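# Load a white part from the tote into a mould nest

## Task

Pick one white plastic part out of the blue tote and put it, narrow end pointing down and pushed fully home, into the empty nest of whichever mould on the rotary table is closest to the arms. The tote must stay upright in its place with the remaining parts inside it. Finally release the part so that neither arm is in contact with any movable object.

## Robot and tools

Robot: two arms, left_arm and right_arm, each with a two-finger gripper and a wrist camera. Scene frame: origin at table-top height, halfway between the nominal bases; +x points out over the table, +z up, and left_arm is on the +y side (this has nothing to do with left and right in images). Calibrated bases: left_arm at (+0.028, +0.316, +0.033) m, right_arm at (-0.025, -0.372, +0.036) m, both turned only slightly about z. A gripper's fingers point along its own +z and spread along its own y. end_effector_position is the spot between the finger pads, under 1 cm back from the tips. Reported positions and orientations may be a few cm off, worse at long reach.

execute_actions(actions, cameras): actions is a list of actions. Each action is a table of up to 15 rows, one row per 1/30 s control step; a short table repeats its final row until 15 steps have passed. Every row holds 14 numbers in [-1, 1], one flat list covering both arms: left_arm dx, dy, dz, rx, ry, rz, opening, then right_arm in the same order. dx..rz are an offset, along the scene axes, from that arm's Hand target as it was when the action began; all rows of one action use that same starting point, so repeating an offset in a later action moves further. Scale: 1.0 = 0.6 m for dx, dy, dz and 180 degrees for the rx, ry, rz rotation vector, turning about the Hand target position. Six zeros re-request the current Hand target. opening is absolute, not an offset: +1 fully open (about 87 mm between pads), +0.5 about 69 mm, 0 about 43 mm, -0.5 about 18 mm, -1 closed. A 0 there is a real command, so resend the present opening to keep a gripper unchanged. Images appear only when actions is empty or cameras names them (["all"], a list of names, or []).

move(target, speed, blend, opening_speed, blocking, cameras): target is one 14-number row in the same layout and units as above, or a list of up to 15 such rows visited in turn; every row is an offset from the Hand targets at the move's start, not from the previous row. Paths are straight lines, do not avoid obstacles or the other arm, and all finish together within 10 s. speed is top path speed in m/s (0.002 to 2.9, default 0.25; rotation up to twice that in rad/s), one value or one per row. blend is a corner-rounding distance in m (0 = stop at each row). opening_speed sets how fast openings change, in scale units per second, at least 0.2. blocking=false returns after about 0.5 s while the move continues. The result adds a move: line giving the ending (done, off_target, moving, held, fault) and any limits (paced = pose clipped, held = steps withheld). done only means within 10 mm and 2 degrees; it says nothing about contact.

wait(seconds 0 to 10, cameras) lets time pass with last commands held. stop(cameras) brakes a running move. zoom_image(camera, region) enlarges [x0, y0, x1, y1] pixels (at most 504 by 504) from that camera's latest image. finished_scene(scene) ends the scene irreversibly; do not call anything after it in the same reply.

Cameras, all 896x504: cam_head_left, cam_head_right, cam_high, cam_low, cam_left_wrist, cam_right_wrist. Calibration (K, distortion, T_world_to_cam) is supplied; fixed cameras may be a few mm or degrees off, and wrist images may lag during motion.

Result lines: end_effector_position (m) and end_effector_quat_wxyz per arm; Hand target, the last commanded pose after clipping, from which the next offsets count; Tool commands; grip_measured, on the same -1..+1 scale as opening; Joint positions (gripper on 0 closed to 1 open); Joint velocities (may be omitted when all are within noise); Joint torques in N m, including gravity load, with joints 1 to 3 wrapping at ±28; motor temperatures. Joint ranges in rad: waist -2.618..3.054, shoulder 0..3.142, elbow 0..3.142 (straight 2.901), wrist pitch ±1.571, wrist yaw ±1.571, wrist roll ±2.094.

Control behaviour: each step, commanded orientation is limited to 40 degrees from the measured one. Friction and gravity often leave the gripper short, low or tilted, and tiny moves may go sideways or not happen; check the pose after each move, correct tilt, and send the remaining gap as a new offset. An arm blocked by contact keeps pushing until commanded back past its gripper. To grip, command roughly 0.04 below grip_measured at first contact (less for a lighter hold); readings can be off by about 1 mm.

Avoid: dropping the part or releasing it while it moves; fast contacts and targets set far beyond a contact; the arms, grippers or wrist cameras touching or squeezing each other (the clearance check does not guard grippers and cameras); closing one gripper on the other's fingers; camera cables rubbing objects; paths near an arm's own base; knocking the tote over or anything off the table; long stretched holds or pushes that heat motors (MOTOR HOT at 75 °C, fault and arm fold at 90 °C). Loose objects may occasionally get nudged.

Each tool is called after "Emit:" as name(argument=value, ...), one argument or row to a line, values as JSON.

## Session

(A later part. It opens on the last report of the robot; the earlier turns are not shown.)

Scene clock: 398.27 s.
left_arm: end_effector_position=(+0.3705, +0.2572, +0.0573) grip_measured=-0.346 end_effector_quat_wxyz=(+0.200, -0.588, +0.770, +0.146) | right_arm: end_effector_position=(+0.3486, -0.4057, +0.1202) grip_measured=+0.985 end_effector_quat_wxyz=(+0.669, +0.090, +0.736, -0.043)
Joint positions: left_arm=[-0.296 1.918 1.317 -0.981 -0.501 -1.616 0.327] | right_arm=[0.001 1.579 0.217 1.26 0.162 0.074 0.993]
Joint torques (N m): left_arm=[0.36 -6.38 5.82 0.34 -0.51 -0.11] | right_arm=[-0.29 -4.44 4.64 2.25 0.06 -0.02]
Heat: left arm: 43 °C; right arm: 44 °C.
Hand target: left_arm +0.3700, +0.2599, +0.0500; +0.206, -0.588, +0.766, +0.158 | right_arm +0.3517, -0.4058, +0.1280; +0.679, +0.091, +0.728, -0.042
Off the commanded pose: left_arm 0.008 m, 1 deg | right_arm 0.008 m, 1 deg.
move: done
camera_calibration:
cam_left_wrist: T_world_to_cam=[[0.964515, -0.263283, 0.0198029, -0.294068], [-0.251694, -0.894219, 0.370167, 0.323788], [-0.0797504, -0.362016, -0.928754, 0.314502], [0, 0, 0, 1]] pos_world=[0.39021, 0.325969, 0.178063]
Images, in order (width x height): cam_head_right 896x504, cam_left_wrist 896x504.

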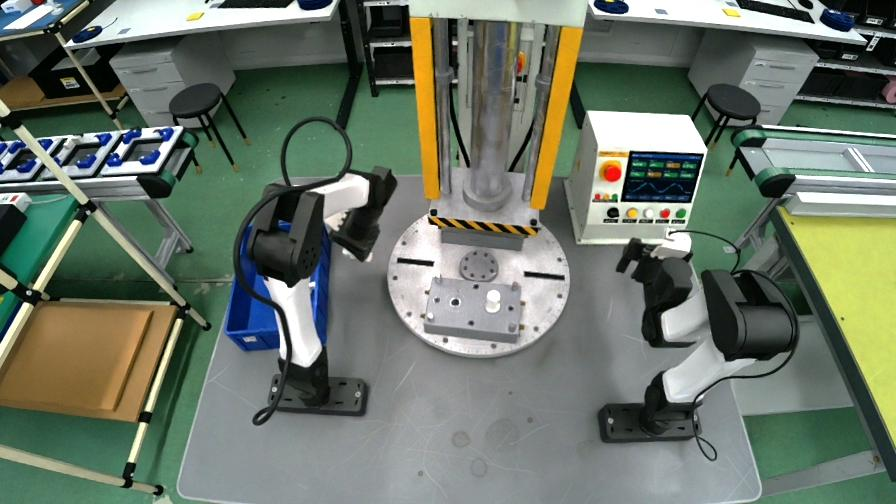

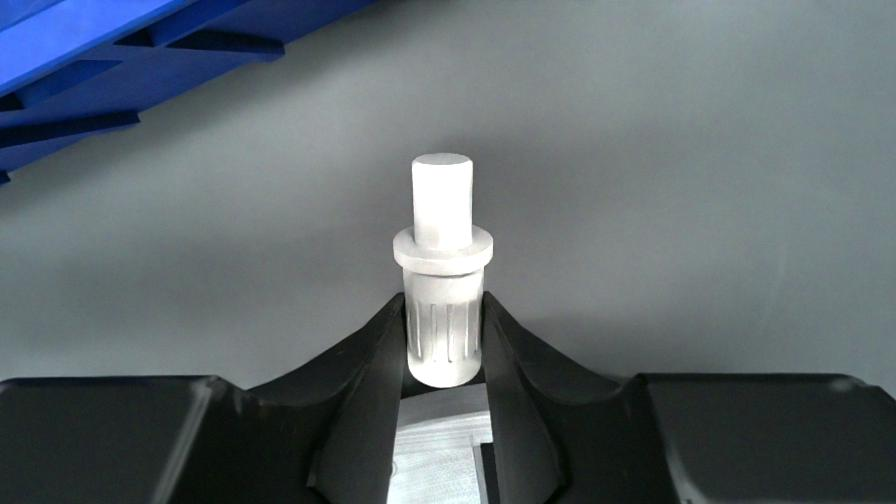

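Emit:
move(
  target=[0, 0, -0.05, 0, 0, 0, -0.45, 0, 0, 0, 0, 0, 0, 1],
  speed=0.05,
)

Emit:
move(
  target=[0, 0, -0.008, 0, 0, 0, -0.45, 0, 0, 0, 0, 0, 0, 1],
  speed=0.015,
)

Emit:
move(
  target=[0, 0, -0.004, 0, 0, 0, -0.45, 0, 0, 0, 0, 0, 0, 1],
  speed=0.015,
  cameras=["cam_left_wrist"],
)

Scene clock: 406.57 s.
left_arm: end_effector_position=(+0.3716, +0.2569, +0.0279) grip_measured=-0.346 end_effector_quat_wxyz=(+0.201, -0.588, +0.770, +0.146) | right_arm: end_effector_position=(+0.3486, -0.4057, +0.1202) grip_measured=+0.985 end_effector_quat_wxyz=(+0.669, +0.090, +0.736, -0.043)
Joint positions: left_arm=[-0.296 1.965 1.256 -0.872 -0.501 -1.616 0.327] | right_arm=[0.001 1.579 0.217 1.26 0.162 0.074 0.993]
Joint torques (N m): left_arm=[0.38 -6.38 5.48 0.33 -0.5 -0.11] | right_arm=[-0.34 -4.42 4.6 2.27 0.04 0]
Heat: left arm: 42 °C; right arm: 44 °C.
Hand target: left_arm +0.3700, +0.2599, +0.0200; +0.206, -0.588, +0.766, +0.158 | right_arm +0.3517, -0.4058, +0.1280; +0.679, +0.091, +0.728, -0.042
Off the commanded pose: left_arm 0.009 m, 2 deg | right_arm 0.008 m, 1 deg.
move: done

Scene clock: 407.43 s.
left_arm: end_effector_position=(+0.3720, +0.2567, +0.0236) grip_measured=-0.346 end_effector_quat_wxyz=(+0.201, -0.588, +0.770, +0.145) | right_arm: end_effector_position=(+0.3486, -0.4057, +0.1202) grip_measured=+0.985 end_effector_quat_wxyz=(+0.669, +0.090, +0.736, -0.043)
Joint positions: left_arm=[-0.296 1.973 1.248 -0.854 -0.501 -1.616 0.327] | right_arm=[0.001 1.579 0.217 1.26 0.162 0.074 0.993]
Joint torques (N m): left_arm=[0.36 -6.37 5.39 0.35 -0.52 -0.11] | right_arm=[-0.38 -4.42 4.53 2.26 0.04 0.01]
Heat: left arm: 42 °C; right arm: 44 °C.
Hand target: left_arm +0.3700, +0.2599, +0.0152; +0.205, -0.588, +0.766, +0.158 | right_arm +0.3517, -0.4058, +0.1280; +0.679, +0.091, +0.728, -0.042
Off the commanded pose: left_arm 0.009 m, 2 deg | right_arm 0.008 m, 1 deg.
move: done

Scene clock: 408.17 s.
left_arm: end_effector_position=(+0.3740, +0.2561, +0.0236) grip_measured=-0.346 end_effector_quat_wxyz=(+0.203, -0.589, +0.769, +0.142) | right_arm: end_effector_position=(+0.3486, -0.4057, +0.1202) grip_measured=+0.985 end_effector_quat_wxyz=(+0.669, +0.090, +0.736, -0.043)
Joint positions: left_arm=[-0.296 1.973 1.248 -0.846 -0.501 -1.616 0.327] | right_arm=[0.001 1.579 0.217 1.26 0.162 0.074 0.993]
Joint torques (N m): left_arm=[0.36 -6.02 4.96 0.38 -0.5 -0.11] | right_arm=[-0.25 -4.44 4.63 2.22 0.06 -0.01]
Heat: left arm: 42 °C; right arm: 44 °C.
Hand target: left_arm +0.3700, +0.2599, +0.0128; +0.205, -0.588, +0.766, +0.158 | right_arm +0.3517, -0.4058, +0.1280; +0.679, +0.091, +0.728, -0.042
Off the commanded pose: left_arm 0.012 m, 2 deg | right_arm 0.008 m, 1 deg.
move: off_target (left_arm)
camera_calibration:
cam_left_wrist: T_world_to_cam=[[0.964228, -0.263188, 0.0315644, -0.297291], [-0.255847, -0.892902, 0.370496, 0.337353], [-0.069326, -0.365318, -0.928298, 0.279944], [0, 0, 0, 1]] pos_world=[0.392375, 0.325249, 0.144267]
Images, in order (width x height): cam_left_wrist 896x504.

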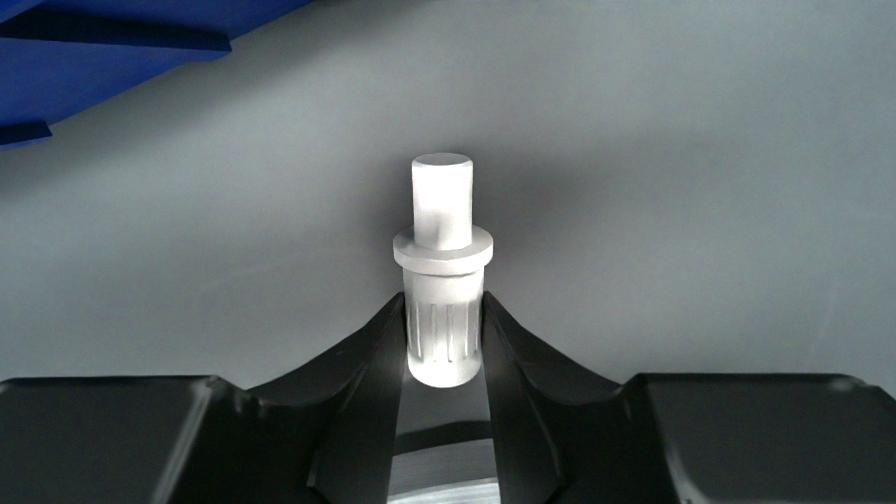

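Emit:
move(
  target=[0, 0, -0.005, 0, 0, 0, -0.45, 0, 0, 0, 0, 0, 0, 1],
  speed=0.02,
  cameras=["cam_left_wrist", "cam_low"],
)

Scene clock: 415.10 s.
left_arm: end_effector_position=(+0.3724, +0.2566, +0.0186) grip_measured=-0.346 end_effector_quat_wxyz=(+0.201, -0.589, +0.769, +0.145) | right_arm: end_effector_position=(+0.3486, -0.4057, +0.1202) grip_measured=+0.985 end_effector_quat_wxyz=(+0.669, +0.090, +0.736, -0.043)
Joint positions: left_arm=[-0.296 1.982 1.239 -0.835 -0.501 -1.616 0.327] | right_arm=[0.001 1.579 0.217 1.26 0.162 0.074 0.993]
Joint torques (N m): left_arm=[0.4 -6.31 5.26 0.35 -0.51 -0.11] | right_arm=[-0.31 -4.48 4.55 2.24 0.06 -0.02]
Heat: left arm: 42 °C; right arm: 44 °C.
Hand target: left_arm +0.3699, +0.2599, +0.0098; +0.205, -0.588, +0.766, +0.158 | right_arm +0.3517, -0.4058, +0.1280; +0.679, +0.091, +0.728, -0.042
Off the commanded pose: left_arm 0.010 m, 2 deg | right_arm 0.008 m, 1 deg.
move: done
camera_calibration:
cam_left_wrist: T_world_to_cam=[[0.964427, -0.263226, 0.0243249, -0.295421], [-0.253265, -0.893709, 0.370325, 0.338482], [-0.0757398, -0.363312, -0.928584, 0.277225], [0, 0, 0, 1]] pos_world=[0.391635, 0.325461, 0.139265]
Images, in order (width x height): cam_low 896x504, cam_left_wrist 896x504.

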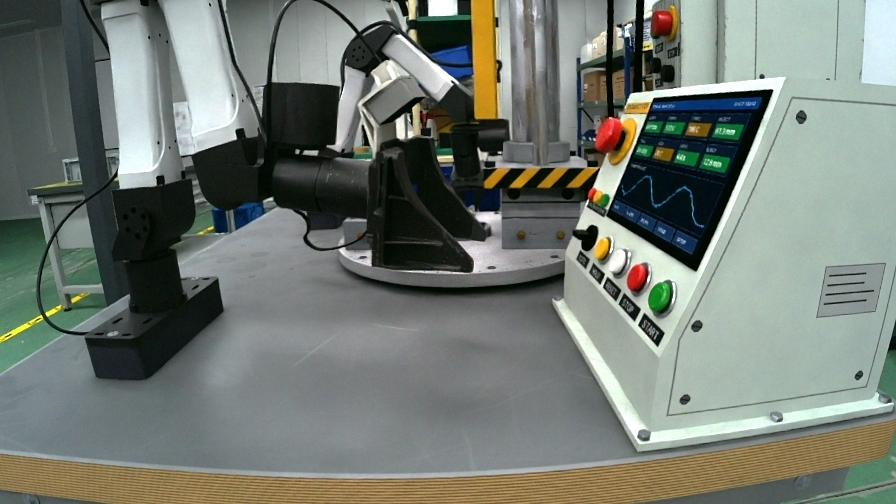

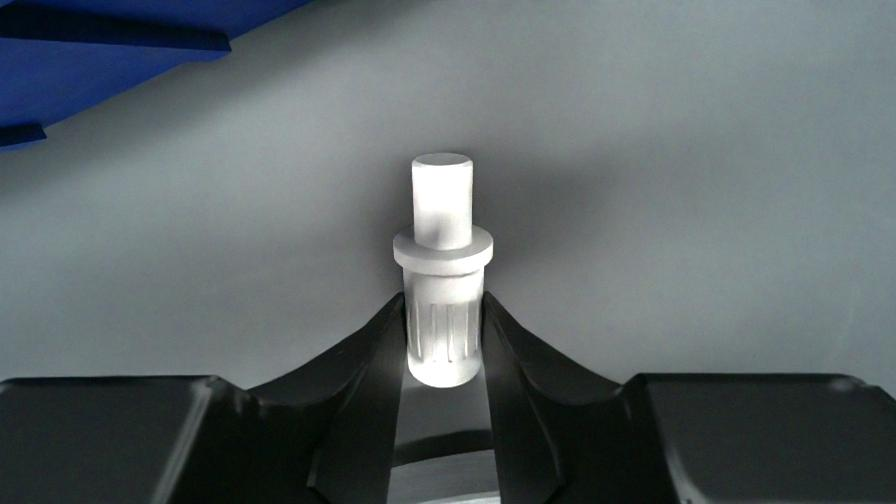

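Emit:
move(
  target=[0, 0, -0.004, 0, 0, 0, -0.45, 0, 0, 0, 0, 0, 0, 1],
  speed=0.02,
  cameras=["cam_left_wrist"],
)

Emit:
zoom_image(
  camera="cam_left_wrist",
  region=[340, 130, 560, 400],
)

Scene clock: 419.83 s.
left_arm: end_effector_position=(+0.3743, +0.2560, +0.0186) grip_measured=-0.346 end_effector_quat_wxyz=(+0.204, -0.589, +0.769, +0.141) | right_arm: end_effector_position=(+0.3486, -0.4057, +0.1202) grip_measured=+0.985 end_effector_quat_wxyz=(+0.669, +0.090, +0.736, -0.043)
Joint positions: left_arm=[-0.296 1.982 1.239 -0.827 -0.501 -1.616 0.327] | right_arm=[0.001 1.579 0.217 1.26 0.162 0.074 0.993]
Joint torques (N m): left_arm=[0.38 -5.98 4.9 0.36 -0.5 -0.11] | right_arm=[-0.44 -4.4 4.49 2.24 0.06 0.02]
Heat: left arm: 42 °C; right arm: 44 °C.
Hand target: left_arm +0.3699, +0.2599, +0.0074; +0.205, -0.588, +0.766, +0.158 | right_arm +0.3517, -0.4058, +0.1280; +0.679, +0.091, +0.728, -0.042
Off the commanded pose: left_arm 0.013 m, 2 deg | right_arm 0.008 m, 1 deg.
move: off_target (left_arm)
camera_calibration:
cam_left_wrist: T_world_to_cam=[[0.964199, -0.263156, 0.0327101, -0.297517], [-0.25623, -0.892757, 0.370581, 0.339258], [-0.0683186, -0.365695, -0.928224, 0.274997], [0, 0, 0, 1]] pos_world=[0.392581, 0.325147, 0.139268]
Images, in order (width x height): cam_left_wrist 896x504.

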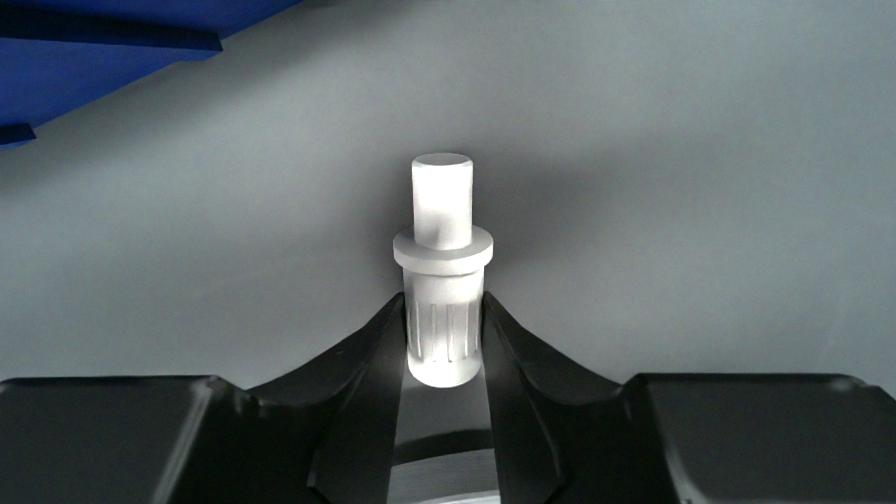

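Scaled by 1.867 from the camera's 896x504 image, which has a finer 1280x720 frame.

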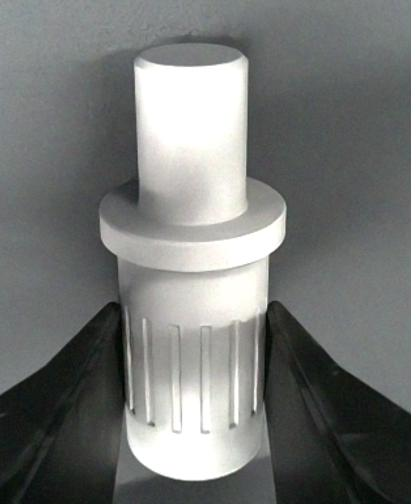

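Emit:
move(
  target=[0, 0, -0.004, 0, 0, 0, -0.45, 0, 0, 0, 0, 0, 0, 1],
  speed=0.02,
  cameras=["cam_left_wrist"],
)

Emit:
zoom_image(
  camera="cam_left_wrist",
  region=[340, 130, 560, 400],
)

Scene clock: 426.93 s.
left_arm: end_effector_position=(+0.3742, +0.2568, +0.0177) grip_measured=-0.346 end_effector_quat_wxyz=(+0.205, -0.589, +0.768, +0.143) | right_arm: end_effector_position=(+0.3486, -0.4057, +0.1202) grip_measured=+0.985 end_effector_quat_wxyz=(+0.669, +0.090, +0.736, -0.043)
Joint positions: left_arm=[-0.296 1.983 1.236 -0.823 -0.505 -1.616 0.327] | right_arm=[0.001 1.579 0.217 1.26 0.162 0.074 0.993]
Joint torques (N m): left_arm=[0.35 -5.76 4.81 0.42 -0.46 -0.11] | right_arm=[-0.36 -4.44 4.53 2.24 0.05 0.02]
Heat: left arm: 42 °C; right arm: 44 °C.
Hand target: left_arm +0.3700, +0.2599, +0.0050; +0.205, -0.588, +0.766, +0.158 | right_arm +0.3517, -0.4058, +0.1280; +0.679, +0.091, +0.728, -0.042
Off the commanded pose: left_arm 0.014 m, 2 deg | right_arm 0.008 m, 1 deg.
move: off_target (left_arm)
camera_calibration:
cam_left_wrist: T_world_to_cam=[[0.964181, -0.263296, 0.0320949, -0.297084], [-0.256428, -0.894345, 0.366595, 0.340869], [-0.0678192, -0.361694, -0.929827, 0.273265], [0, 0, 0, 1]] pos_world=[0.392384, 0.325471, 0.138663]
Images, in order (width x height): cam_left_wrist 896x504.

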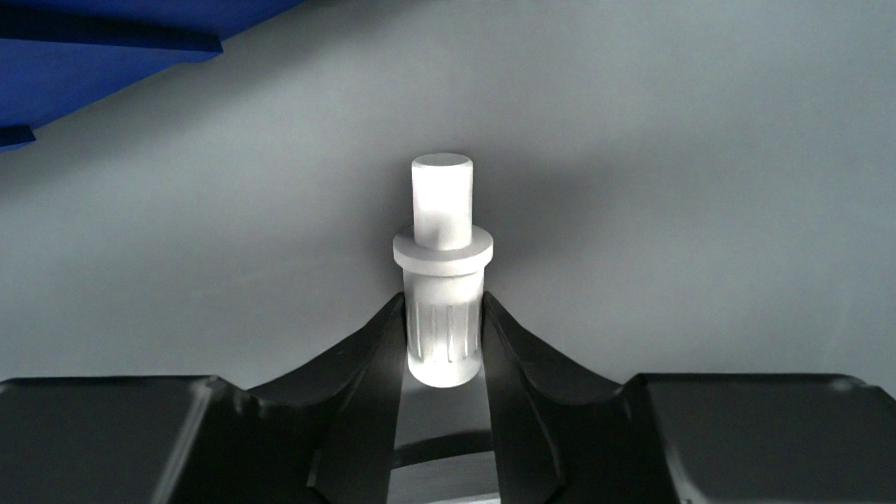

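Scaled by 1.867 from the camera's 896x504 image, which has a finer 1280x720 frame.

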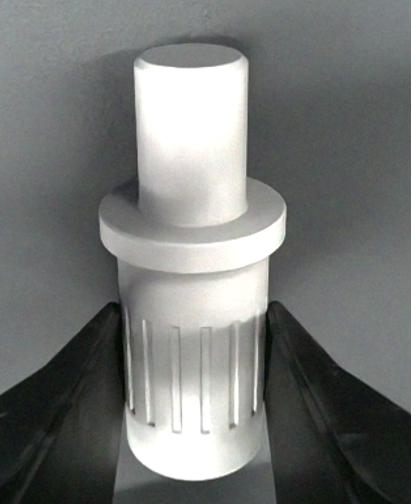

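Emit:
move(
  target=[0.006, -0.004, 0.018, 0, 0, 0, -0.45, 0, 0, 0, 0, 0, 0, 1],
  speed=0.02,
)

Emit:
move(
  target=[0, 0, 0, 0, 0, 0, -0.26, 0, 0, 0, 0, 0, 0, 1],
  speed=0.02,
  opening_speed=0.2,
  cameras=["cam_left_wrist"],
)

Emit:
zoom_image(
  camera="cam_left_wrist",
  region=[340, 130, 560, 400],
)

Scene clock: 444.30 s.
left_arm: end_effector_position=(+0.3706, +0.2581, +0.0181) grip_measured=-0.346 end_effector_quat_wxyz=(+0.201, -0.588, +0.769, +0.149) | right_arm: end_effector_position=(+0.3486, -0.4057, +0.1202) grip_measured=+0.985 end_effector_quat_wxyz=(+0.669, +0.090, +0.736, -0.043)
Joint positions: left_arm=[-0.296 1.983 1.238 -0.841 -0.506 -1.619 0.327] | right_arm=[0.001 1.579 0.217 1.26 0.162 0.074 0.993]
Joint torques (N m): left_arm=[0.09 -6.15 8.42 0.08 -0.45 -0.11] | right_arm=[-0.39 -4.52 4.53 2.22 0.09 0.02]
Heat: left arm: 41 °C; right arm: 44 °C.
Hand target: left_arm +0.3736, +0.2576, +0.0159; +0.206, -0.588, +0.766, +0.158 | right_arm +0.3517, -0.4058, +0.1280; +0.679, +0.091, +0.728, -0.042
Off the commanded pose: left_arm 0.004 m, 1 deg | right_arm 0.008 m, 1 deg.
move: done

Scene clock: 445.47 s.
left_arm: end_effector_position=(+0.3703, +0.2582, +0.0181) grip_measured=-0.260 end_effector_quat_wxyz=(+0.201, -0.588, +0.769, +0.150) | right_arm: end_effector_position=(+0.3486, -0.4057, +0.1202) grip_measured=+0.985 end_effector_quat_wxyz=(+0.669, +0.090, +0.736, -0.043)
Joint positions: left_arm=[-0.296 1.983 1.238 -0.843 -0.506 -1.619 0.37] | right_arm=[0.001 1.579 0.217 1.26 0.162 0.074 0.993]
Joint torques (N m): left_arm=[0.09 -6.16 8.42 0.11 -0.45 -0.11] | right_arm=[-0.32 -4.44 4.55 2.26 0.07 -0.01]
Heat: left arm: 41 °C; right arm: 44 °C.
Hand target: left_arm +0.3736, +0.2576, +0.0159; +0.206, -0.588, +0.766, +0.158 | right_arm +0.3517, -0.4058, +0.1280; +0.679, +0.091, +0.728, -0.042
Off the commanded pose: left_arm 0.004 m, 1 deg | right_arm 0.008 m, 1 deg.
move: done
camera_calibration:
cam_left_wrist: T_world_to_cam=[[0.965157, -0.261206, 0.0155853, -0.293564], [-0.248701, -0.89717, 0.365012, 0.338912], [-0.0813608, -0.35617, -0.930872, 0.277468], [0, 0, 0, 1]] pos_world=[0.390198, 0.326207, 0.139156]
Images, in order (width x height): cam_left_wrist 896x504.

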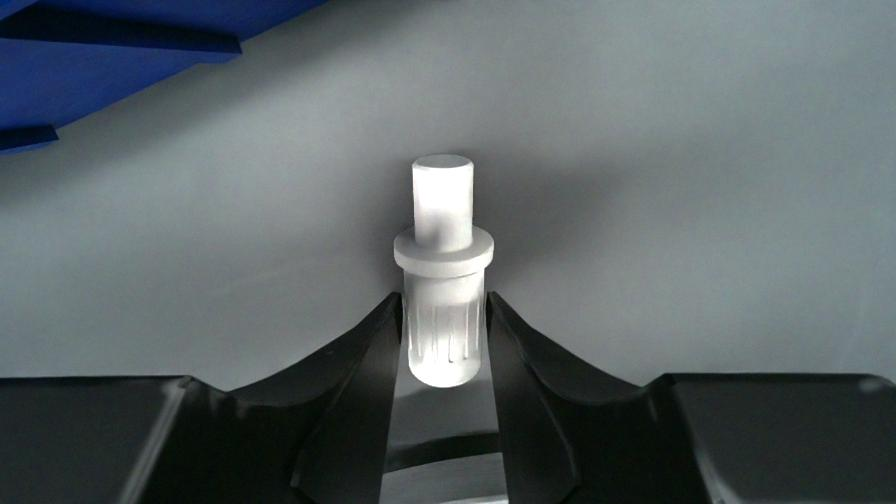

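Scaled by 1.867 from the camera's 896x504 image, which has a finer 1280x720 frame.

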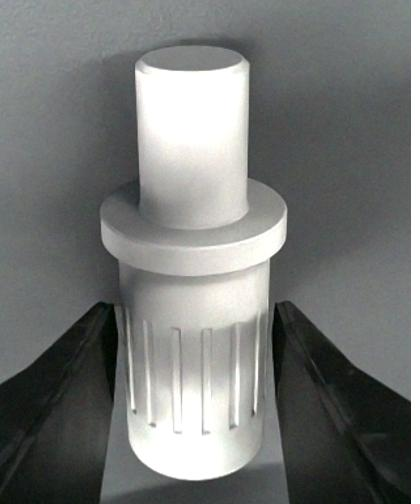

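Emit:
move(
  target=[0, 0, 0, 0, 0, 0, 0.05, 0, 0, 0, 0, 0, 0, 1],
  speed=0.02,
  opening_speed=0.3,
)

Emit:
move(
  target=[0, 0, 0.17, 0, 0, 0, 0.05, 0, 0, 0, 0, 0, 0, 1],
  speed=0.08,
  cameras=["cam_left_wrist", "cam_high", "cam_head_left"],
)

Scene clock: 457.70 s.
left_arm: end_effector_position=(+0.3703, +0.2582, +0.0181) grip_measured=+0.050 end_effector_quat_wxyz=(+0.201, -0.588, +0.769, +0.150) | right_arm: end_effector_position=(+0.3486, -0.4057, +0.1202) grip_measured=+0.985 end_effector_quat_wxyz=(+0.669, +0.090, +0.736, -0.043)
Joint positions: left_arm=[-0.296 1.983 1.238 -0.843 -0.506 -1.619 0.525] | right_arm=[0.001 1.579 0.217 1.26 0.162 0.074 0.993]
Joint torques (N m): left_arm=[0.13 -6.16 8.43 0.11 -0.46 -0.12] | right_arm=[-0.32 -4.42 4.55 2.26 0.05 -0.01]
Heat: left arm: 42 °C; right arm: 44 °C.
Hand target: left_arm +0.3736, +0.2576, +0.0159; +0.206, -0.588, +0.766, +0.158 | right_arm +0.3517, -0.4058, +0.1280; +0.679, +0.091, +0.728, -0.042
Off the commanded pose: left_arm 0.004 m, 1 deg | right_arm 0.008 m, 1 deg.
move: done

Scene clock: 459.70 s.
left_arm: end_effector_position=(+0.3674, +0.2592, +0.1008) grip_measured=+0.050 end_effector_quat_wxyz=(+0.185, -0.582, +0.773, +0.173) | right_arm: end_effector_position=(+0.3486, -0.4057, +0.1202) grip_measured=+0.985 end_effector_quat_wxyz=(+0.669, +0.090, +0.736, -0.043)
Joint positions: left_arm=[-0.296 1.918 1.492 -1.22 -0.506 -1.619 0.525] | right_arm=[0.001 1.579 0.217 1.26 0.162 0.074 0.993]
Joint torques (N m): left_arm=[0.13 -10.33 9.09 0.01 -0.45 -0.12] | right_arm=[-0.31 -4.4 4.57 2.24 0.05 0.02]
Motor temperatures (°C): left_arm=[28 36 42 30 28 29 29] | right_arm=[29 35 38 44 27 28 31]
Heat: left arm: 42 °C; right arm: 44 °C.
Hand target: left_arm +0.3735, +0.2576, +0.1178; +0.205, -0.588, +0.766, +0.158 | right_arm +0.3517, -0.4058, +0.1280; +0.679, +0.091, +0.728, -0.042
Off the commanded pose: left_arm 0.018 m, 3 deg | right_arm 0.008 m, 1 deg.
move: off_target (left_arm)
camera_calibration:
cam_left_wrist: T_world_to_cam=[[0.964429, -0.261049, -0.0415996, -0.285902], [-0.228912, -0.903456, 0.362445, 0.303445], [-0.132199, -0.34003, -0.931076, 0.369059], [0, 0, 0, 1]] pos_world=[0.393984, 0.325006, 0.221746]
Images, in order (width x height): cam_head_left 896x504, cam_high 896x504, cam_left_wrist 896x504.

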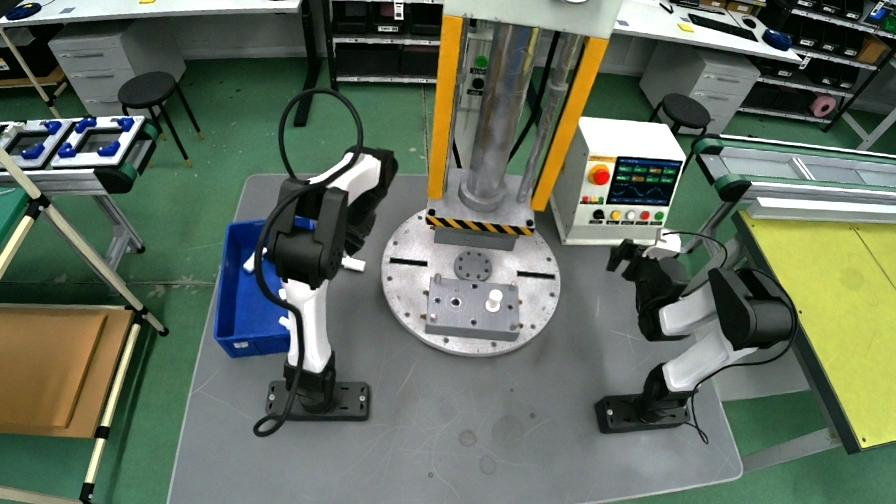

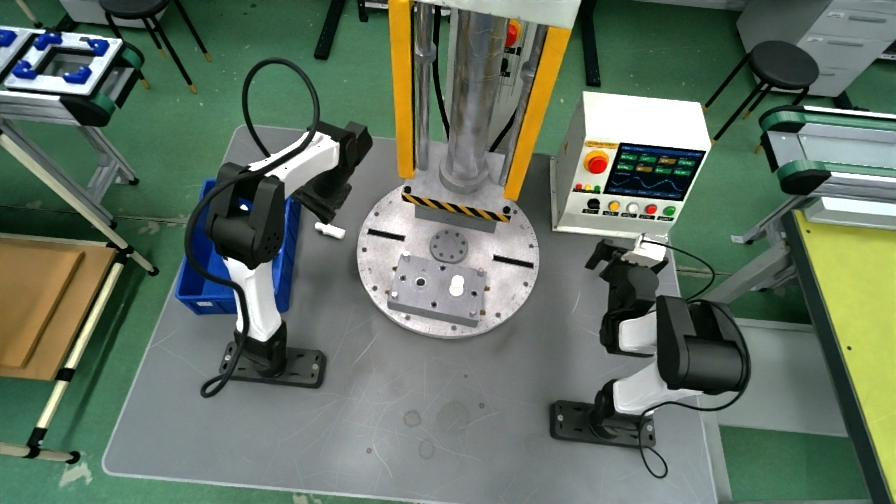

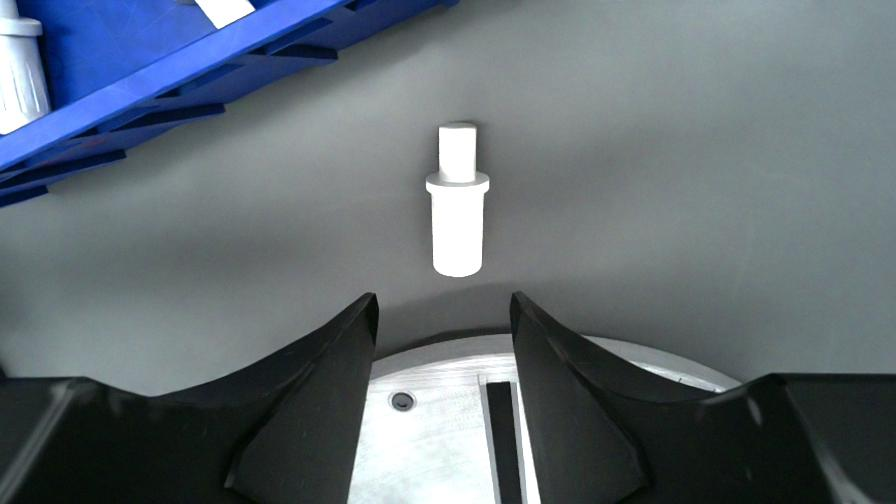

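Emit:
move(
  target=[
    [0, 0, 0.1, 0, 0, 0, 0.05, 0, 0, 0, 0, 0, 0, 1],
    [-0.01, 0.004, 0.22, -0.062, 0.1067, -0.4948, 0.05, 0, 0, 0, 0, 0, 0, 1],
  ],
  speed=[0.1, 0.2],
  blend=[0.03, 0],
  cameras=["cam_left_wrist", "cam_head_right"],
)

Scene clock: 512.83 s.
left_arm: end_effector_position=(+0.3640, +0.2595, +0.2506) grip_measured=+0.050 end_effector_quat_wxyz=(+0.098, +0.128, +0.987, -0.007) | right_arm: end_effector_position=(+0.3486, -0.4057, +0.1202) grip_measured=+0.985 end_effector_quat_wxyz=(+0.669, +0.090, +0.736, -0.043)
Joint positions: left_arm=[-0.162 1.899 2.099 -1.575 0.005 0.084 0.525] | right_arm=[0.001 1.579 0.217 1.26 0.162 0.074 0.993]
Joint torques (N m): left_arm=[1.39 -6.19 9.28 0.58 0.25 0.11] | right_arm=[-0.43 -4.33 4.56 2.23 0.08 0]
Motor temperatures (°C): left_arm=[28 42 46 30 28 29 28] | right_arm=[29 36 38 44 27 28 31]
Heat: left arm: 46 °C; right arm: 44 °C.
Hand target: left_arm +0.3676, +0.2600, +0.2498; +0.087, +0.131, +0.988, -0.012 | right_arm +0.3517, -0.4058, +0.1280; +0.679, +0.091, +0.728, -0.042
Off the commanded pose: left_arm 0.004 m, 1 deg | right_arm 0.008 m, 1 deg.
joint sent to its limit (left arm) — joint 4 (wrist pitch), lower limit. The joint targets still meet the commanded pose.
move: done
camera_calibration:
cam_left_wrist: T_world_to_cam=[[-0.250218, -0.968185, -0.00284443, 0.339656], [-0.750428, 0.192083, 0.632425, 0.0866143], [-0.611759, 0.160379, -0.774616, 0.513753], [0, 0, 0, 1]] pos_world=[0.464279, 0.229818, 0.34415]
Images, in order (width x height): cam_head_right 896x504, cam_left_wrist 896x504.

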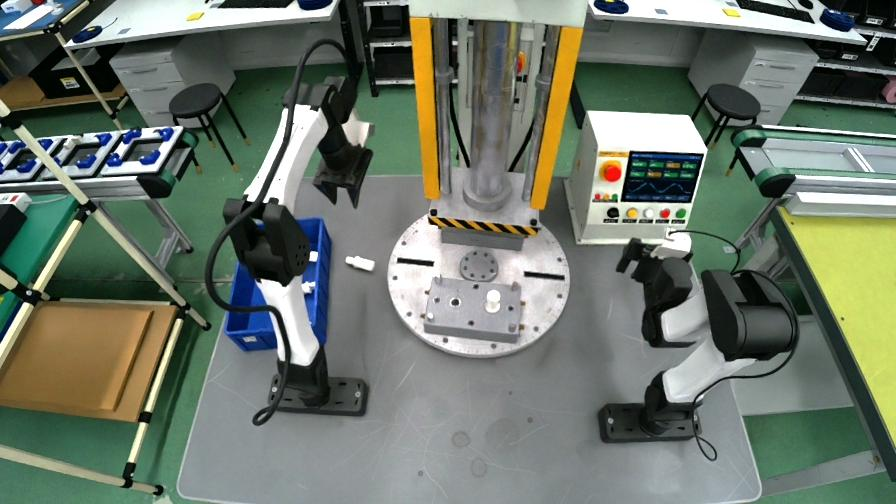

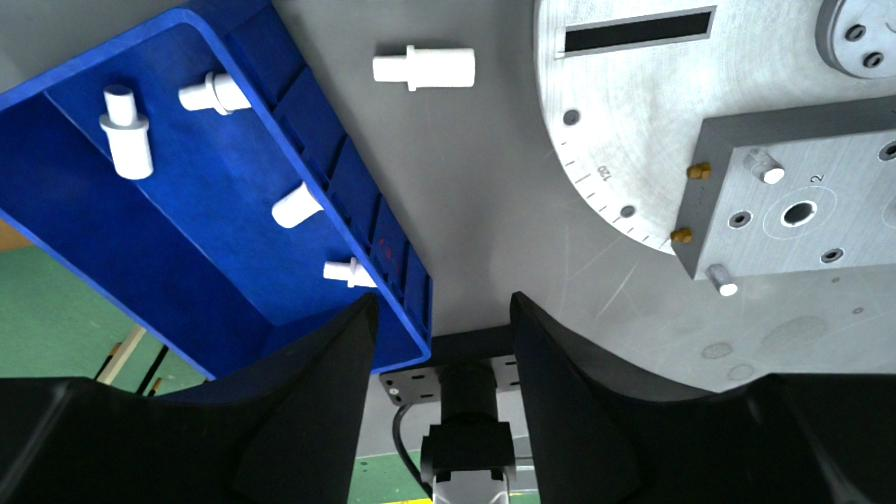

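Emit:
move(
  target=[0.0007, -0.0162, -0.183, 0.086, 0.0492, -0.4957, 0.05, 0, 0, 0, 0, 0, 0, 1],
  speed=0.2,
  cameras=["cam_left_wrist", "cam_head_right", "cam_high", "cam_low"],
)

Scene clock: 542.80 s.
left_arm: end_effector_position=(+0.4026, +0.2679, +0.1537) grip_measured=+0.050 end_effector_quat_wxyz=(+0.054, +0.671, +0.736, +0.075) | right_arm: end_effector_position=(+0.3486, -0.4057, +0.1202) grip_measured=+0.985 end_effector_quat_wxyz=(+0.669, +0.090, +0.736, -0.043)
Joint positions: left_arm=[-0.258 1.863 1.621 -1.163 -0.084 1.214 0.525] | right_arm=[0.001 1.579 0.217 1.26 0.162 0.074 0.993]
Joint torques (N m): left_arm=[-5.87 -7.86 2.85 -0.6 -0.03 2.28] | right_arm=[-0.29 -4.45 4.56 2.24 0.11 0.01]
Heat: left arm: 46 °C; right arm: 45 °C.
Hand target: left_arm +0.3680, +0.2503, +0.1400; -0.032, +0.792, +0.608, +0.042 | right_arm +0.3517, -0.4058, +0.1280; +0.679, +0.091, +0.728, -0.042
Off the commanded pose: left_arm 0.041 m, 23 deg | right_arm 0.008 m, 1 deg.
move: off_target (left_arm)
camera_calibration:
cam_left_wrist: T_world_to_cam=[[-0.979783, -0.095998, -0.175527, 0.443884], [-0.197452, 0.605303, 0.771116, -0.179474], [0.0322217, 0.790185, -0.612021, 0.00798357], [0, 0, 0, 1]] pos_world=[0.399215, 0.14494, 0.221195]
Images, in order (width x height): cam_head_right 896x504, cam_high 896x504, cam_low 896x504, cam_left_wrist 896x504.

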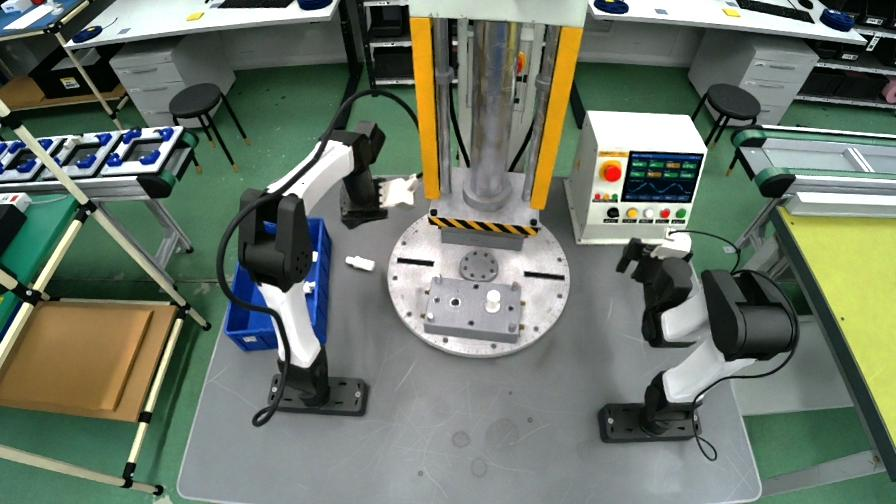

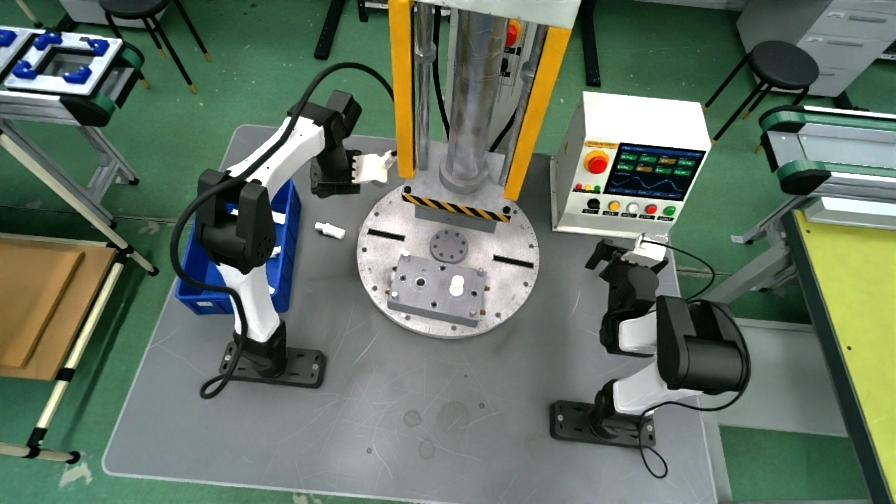

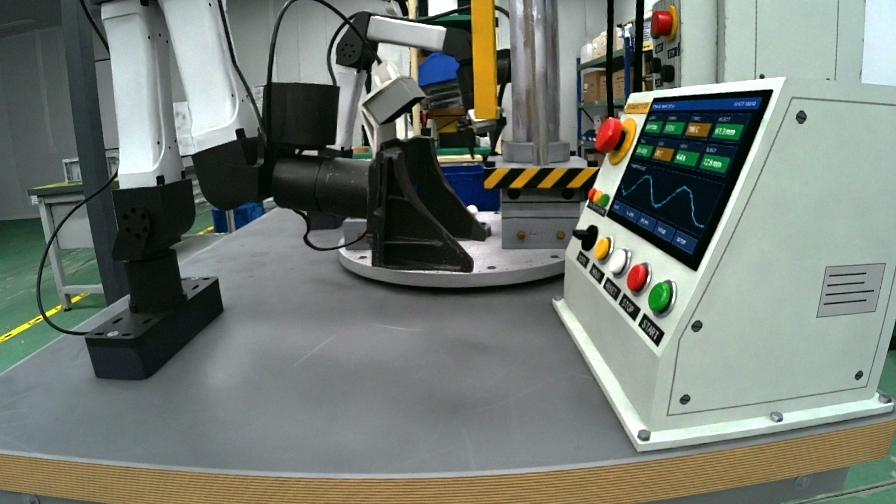

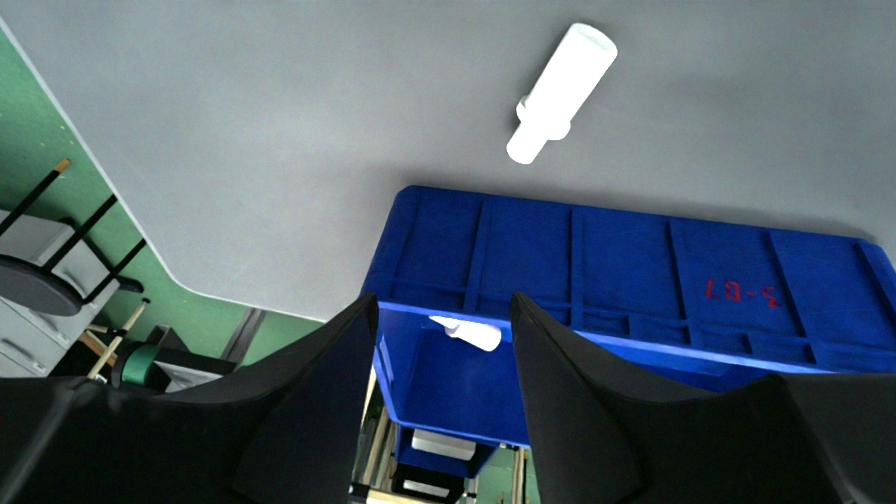

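Emit:
move(
  target=[-0.02, 0.0162, 0.1, -0.086, -0.0492, 0.4957, 0.05, 0, 0, 0, 0, 0, 0, 1],
  speed=0.2,
  cameras=["cam_left_wrist", "cam_head_right", "cam_high"],
)

Scene clock: 554.00 s.
left_arm: end_effector_position=(+0.3535, +0.2605, +0.1827) grip_measured=+0.050 end_effector_quat_wxyz=(+0.060, +0.139, +0.988, -0.005) | right_arm: end_effector_position=(+0.3486, -0.4057, +0.1202) grip_measured=+0.985 end_effector_quat_wxyz=(+0.669, +0.090, +0.736, -0.043)
Joint positions: left_arm=[-0.166 1.847 1.748 -1.351 0.006 0.1 0.525] | right_arm=[0.001 1.579 0.217 1.26 0.162 0.074 0.993]
Joint torques (N m): left_arm=[1.25 -10.33 9.83 0.49 0.24 -0.09] | right_arm=[-0.38 -4.34 4.59 2.23 0.07 0.01]
Heat: left arm: 45 °C; right arm: 45 °C.
Hand target: left_arm +0.3560, +0.2600, +0.2000; +0.087, +0.131, +0.988, -0.012 | right_arm +0.3517, -0.4058, +0.1280; +0.679, +0.091, +0.728, -0.042
Off the commanded pose: left_arm 0.017 m, 3 deg | right_arm 0.008 m, 1 deg.
move: off_target (left_arm)
camera_calibration:
cam_left_wrist: T_world_to_cam=[[-0.269748, -0.962927, 0.00258613, 0.342331], [-0.69754, 0.197254, 0.68886, 0.0910719], [-0.663832, 0.184015, -0.72489, 0.457718], [0, 0, 0, 1]] pos_world=[0.459717, 0.227449, 0.268174]
Images, in order (width x height): cam_head_right 896x504, cam_high 896x504, cam_left_wrist 896x504.

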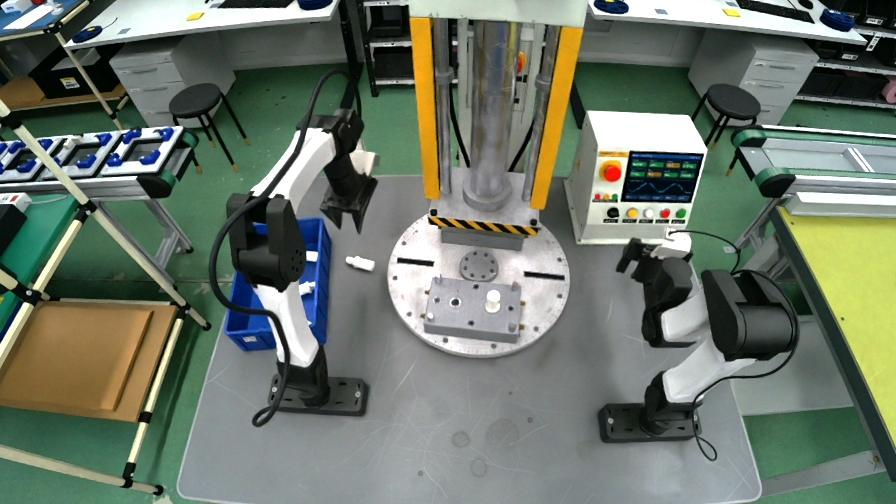

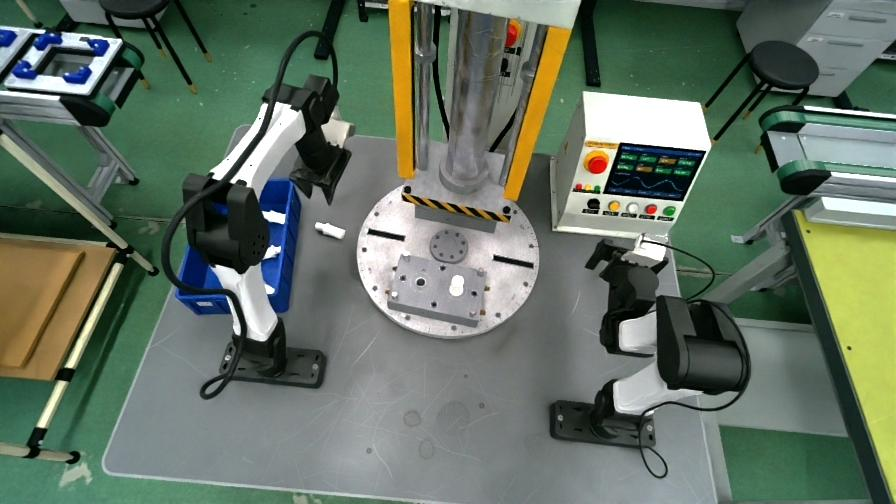

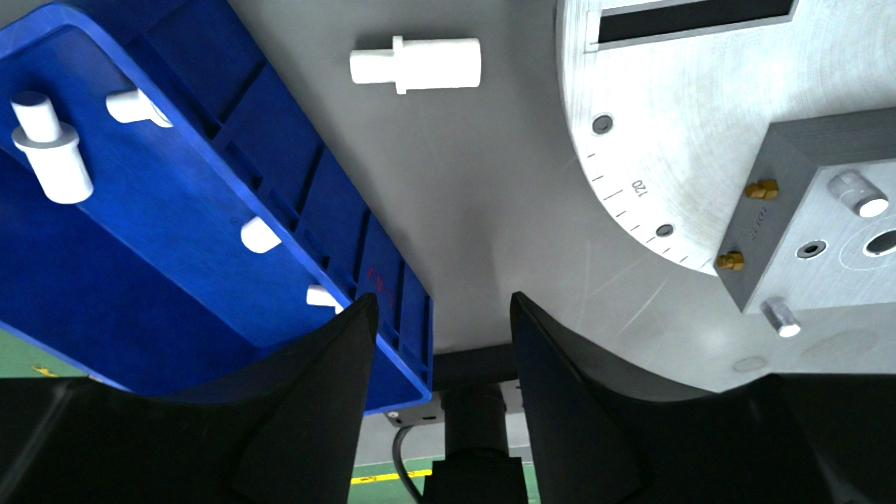

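Emit:
move(
  target=[0.0258, -0.0033, -0.15, 0.062, -0.1067, 0.4948, 0.05, 0, 0, 0, 0, 0, 0, 1],
  speed=0.2,
  cameras=["cam_left_wrist", "cam_head_right", "cam_high"],
)

Scene clock: 666.53 s.
left_arm: end_effector_position=(+0.3707, +0.2571, +0.1137) grip_measured=+0.050 end_effector_quat_wxyz=(+0.201, -0.590, +0.769, +0.144) | right_arm: end_effector_position=(+0.3486, -0.4057, +0.1202) grip_measured=+0.985 end_effector_quat_wxyz=(+0.669, +0.090, +0.736, -0.043)
Joint positions: left_arm=[-0.296 1.86 1.47 -1.188 -0.5 -1.618 0.525] | right_arm=[0.001 1.579 0.217 1.26 0.162 0.074 0.993]
Joint torques (N m): left_arm=[0.02 -5.93 8.01 0.1 -0.53 -0.11] | right_arm=[-0.38 -4.45 4.53 2.24 0.09 0]
Heat: left arm: 47 °C; right arm: 45 °C.
Hand target: left_arm +0.3714, +0.2581, +0.1100; +0.206, -0.588, +0.766, +0.158 | right_arm +0.3517, -0.4058, +0.1280; +0.679, +0.091, +0.728, -0.042
Off the commanded pose: left_arm 0.004 m, 2 deg | right_arm 0.008 m, 1 deg.
move: done
camera_calibration:
cam_left_wrist: T_world_to_cam=[[0.964941, -0.261217, 0.0255835, -0.296779], [-0.251778, -0.893703, 0.371352, 0.302592], [-0.0741392, -0.364774, -0.92814, 0.365292], [0, 0, 0, 1]] pos_world=[0.389643, 0.326153, 0.234266]
Images, in order (width x height): cam_head_right 896x504, cam_high 896x504, cam_left_wrist 896x504.

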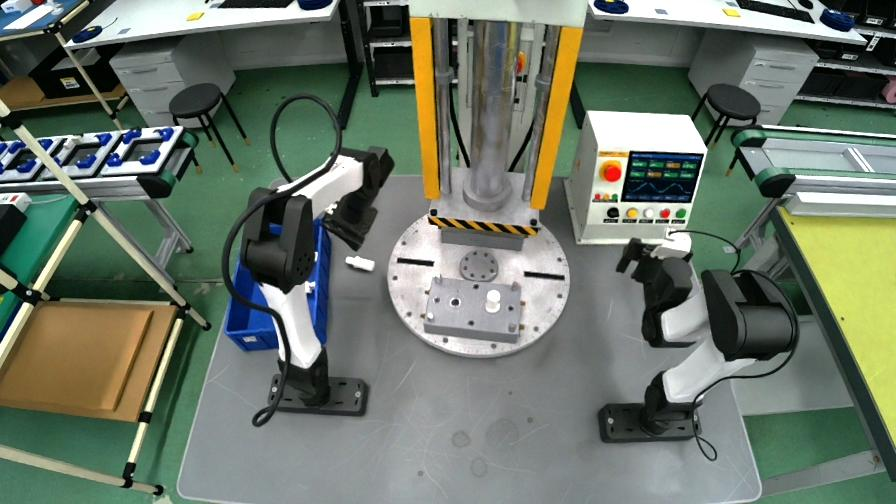

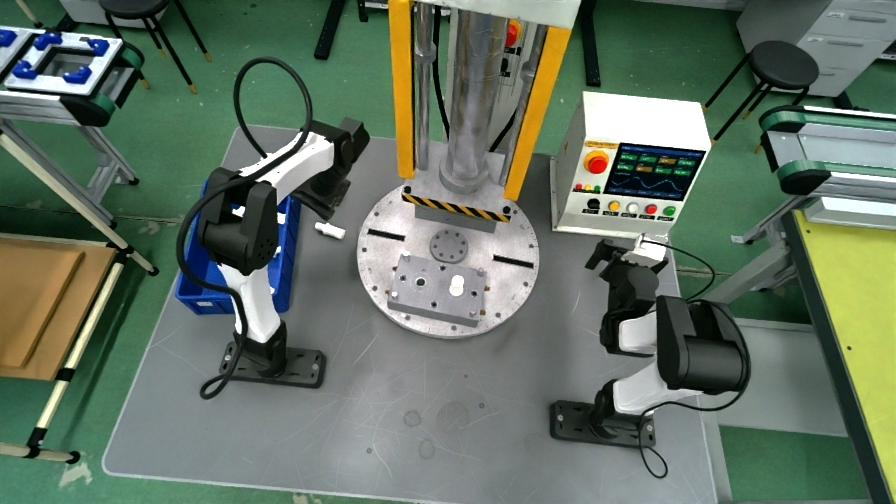

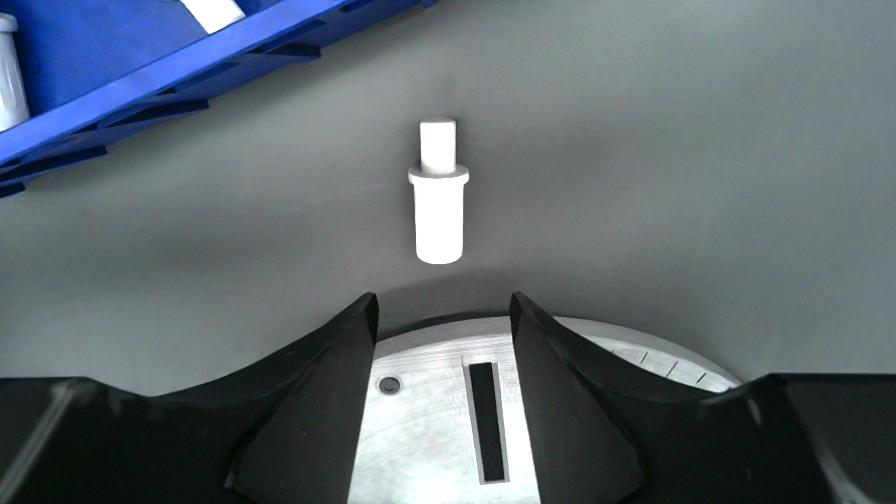

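Emit:
move(
  target=[-0.003, 0, -0.1083, 0, 0, 0, 0.05, 0, 0, 0, 0, 0, 0, 1],
  speed=0.08,
  cameras=["cam_left_wrist"],
)

Scene clock: 672.63 s.
left_arm: end_effector_position=(+0.3709, +0.2573, +0.0529) grip_measured=+0.050 end_effector_quat_wxyz=(+0.200, -0.590, +0.768, +0.147) | right_arm: end_effector_position=(+0.3486, -0.4057, +0.1202) grip_measured=+0.985 end_effector_quat_wxyz=(+0.669, +0.090, +0.736, -0.043)
Joint positions: left_arm=[-0.296 1.926 1.309 -0.967 -0.502 -1.622 0.525] | right_arm=[0.001 1.579 0.217 1.26 0.162 0.074 0.993]
Joint torques (N m): left_arm=[-0.12 -6.32 5.7 0.32 -0.51 -0.11] | right_arm=[-0.42 -4.53 4.57 2.24 0.06 -0.03]
Heat: left arm: 47 °C; right arm: 45 °C.
Hand target: left_arm +0.3697, +0.2581, +0.0451; +0.206, -0.588, +0.766, +0.158 | right_arm +0.3517, -0.4058, +0.1280; +0.679, +0.091, +0.728, -0.042
Off the commanded pose: left_arm 0.008 m, 1 deg | right_arm 0.008 m, 1 deg.
move: done
camera_calibration:
cam_left_wrist: T_world_to_cam=[[0.965887, -0.258111, 0.0209995, -0.296298], [-0.24736, -0.895564, 0.369835, 0.324328], [-0.0766521, -0.362413, -0.92886, 0.309291], [0, 0, 0, 1]] pos_world=[0.390123, 0.32607, 0.173563]
Images, in order (width x height): cam_left_wrist 896x504.

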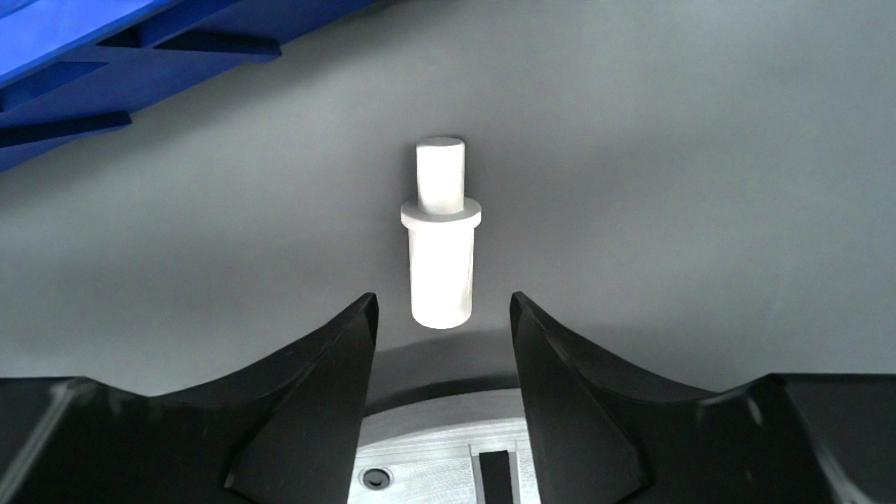

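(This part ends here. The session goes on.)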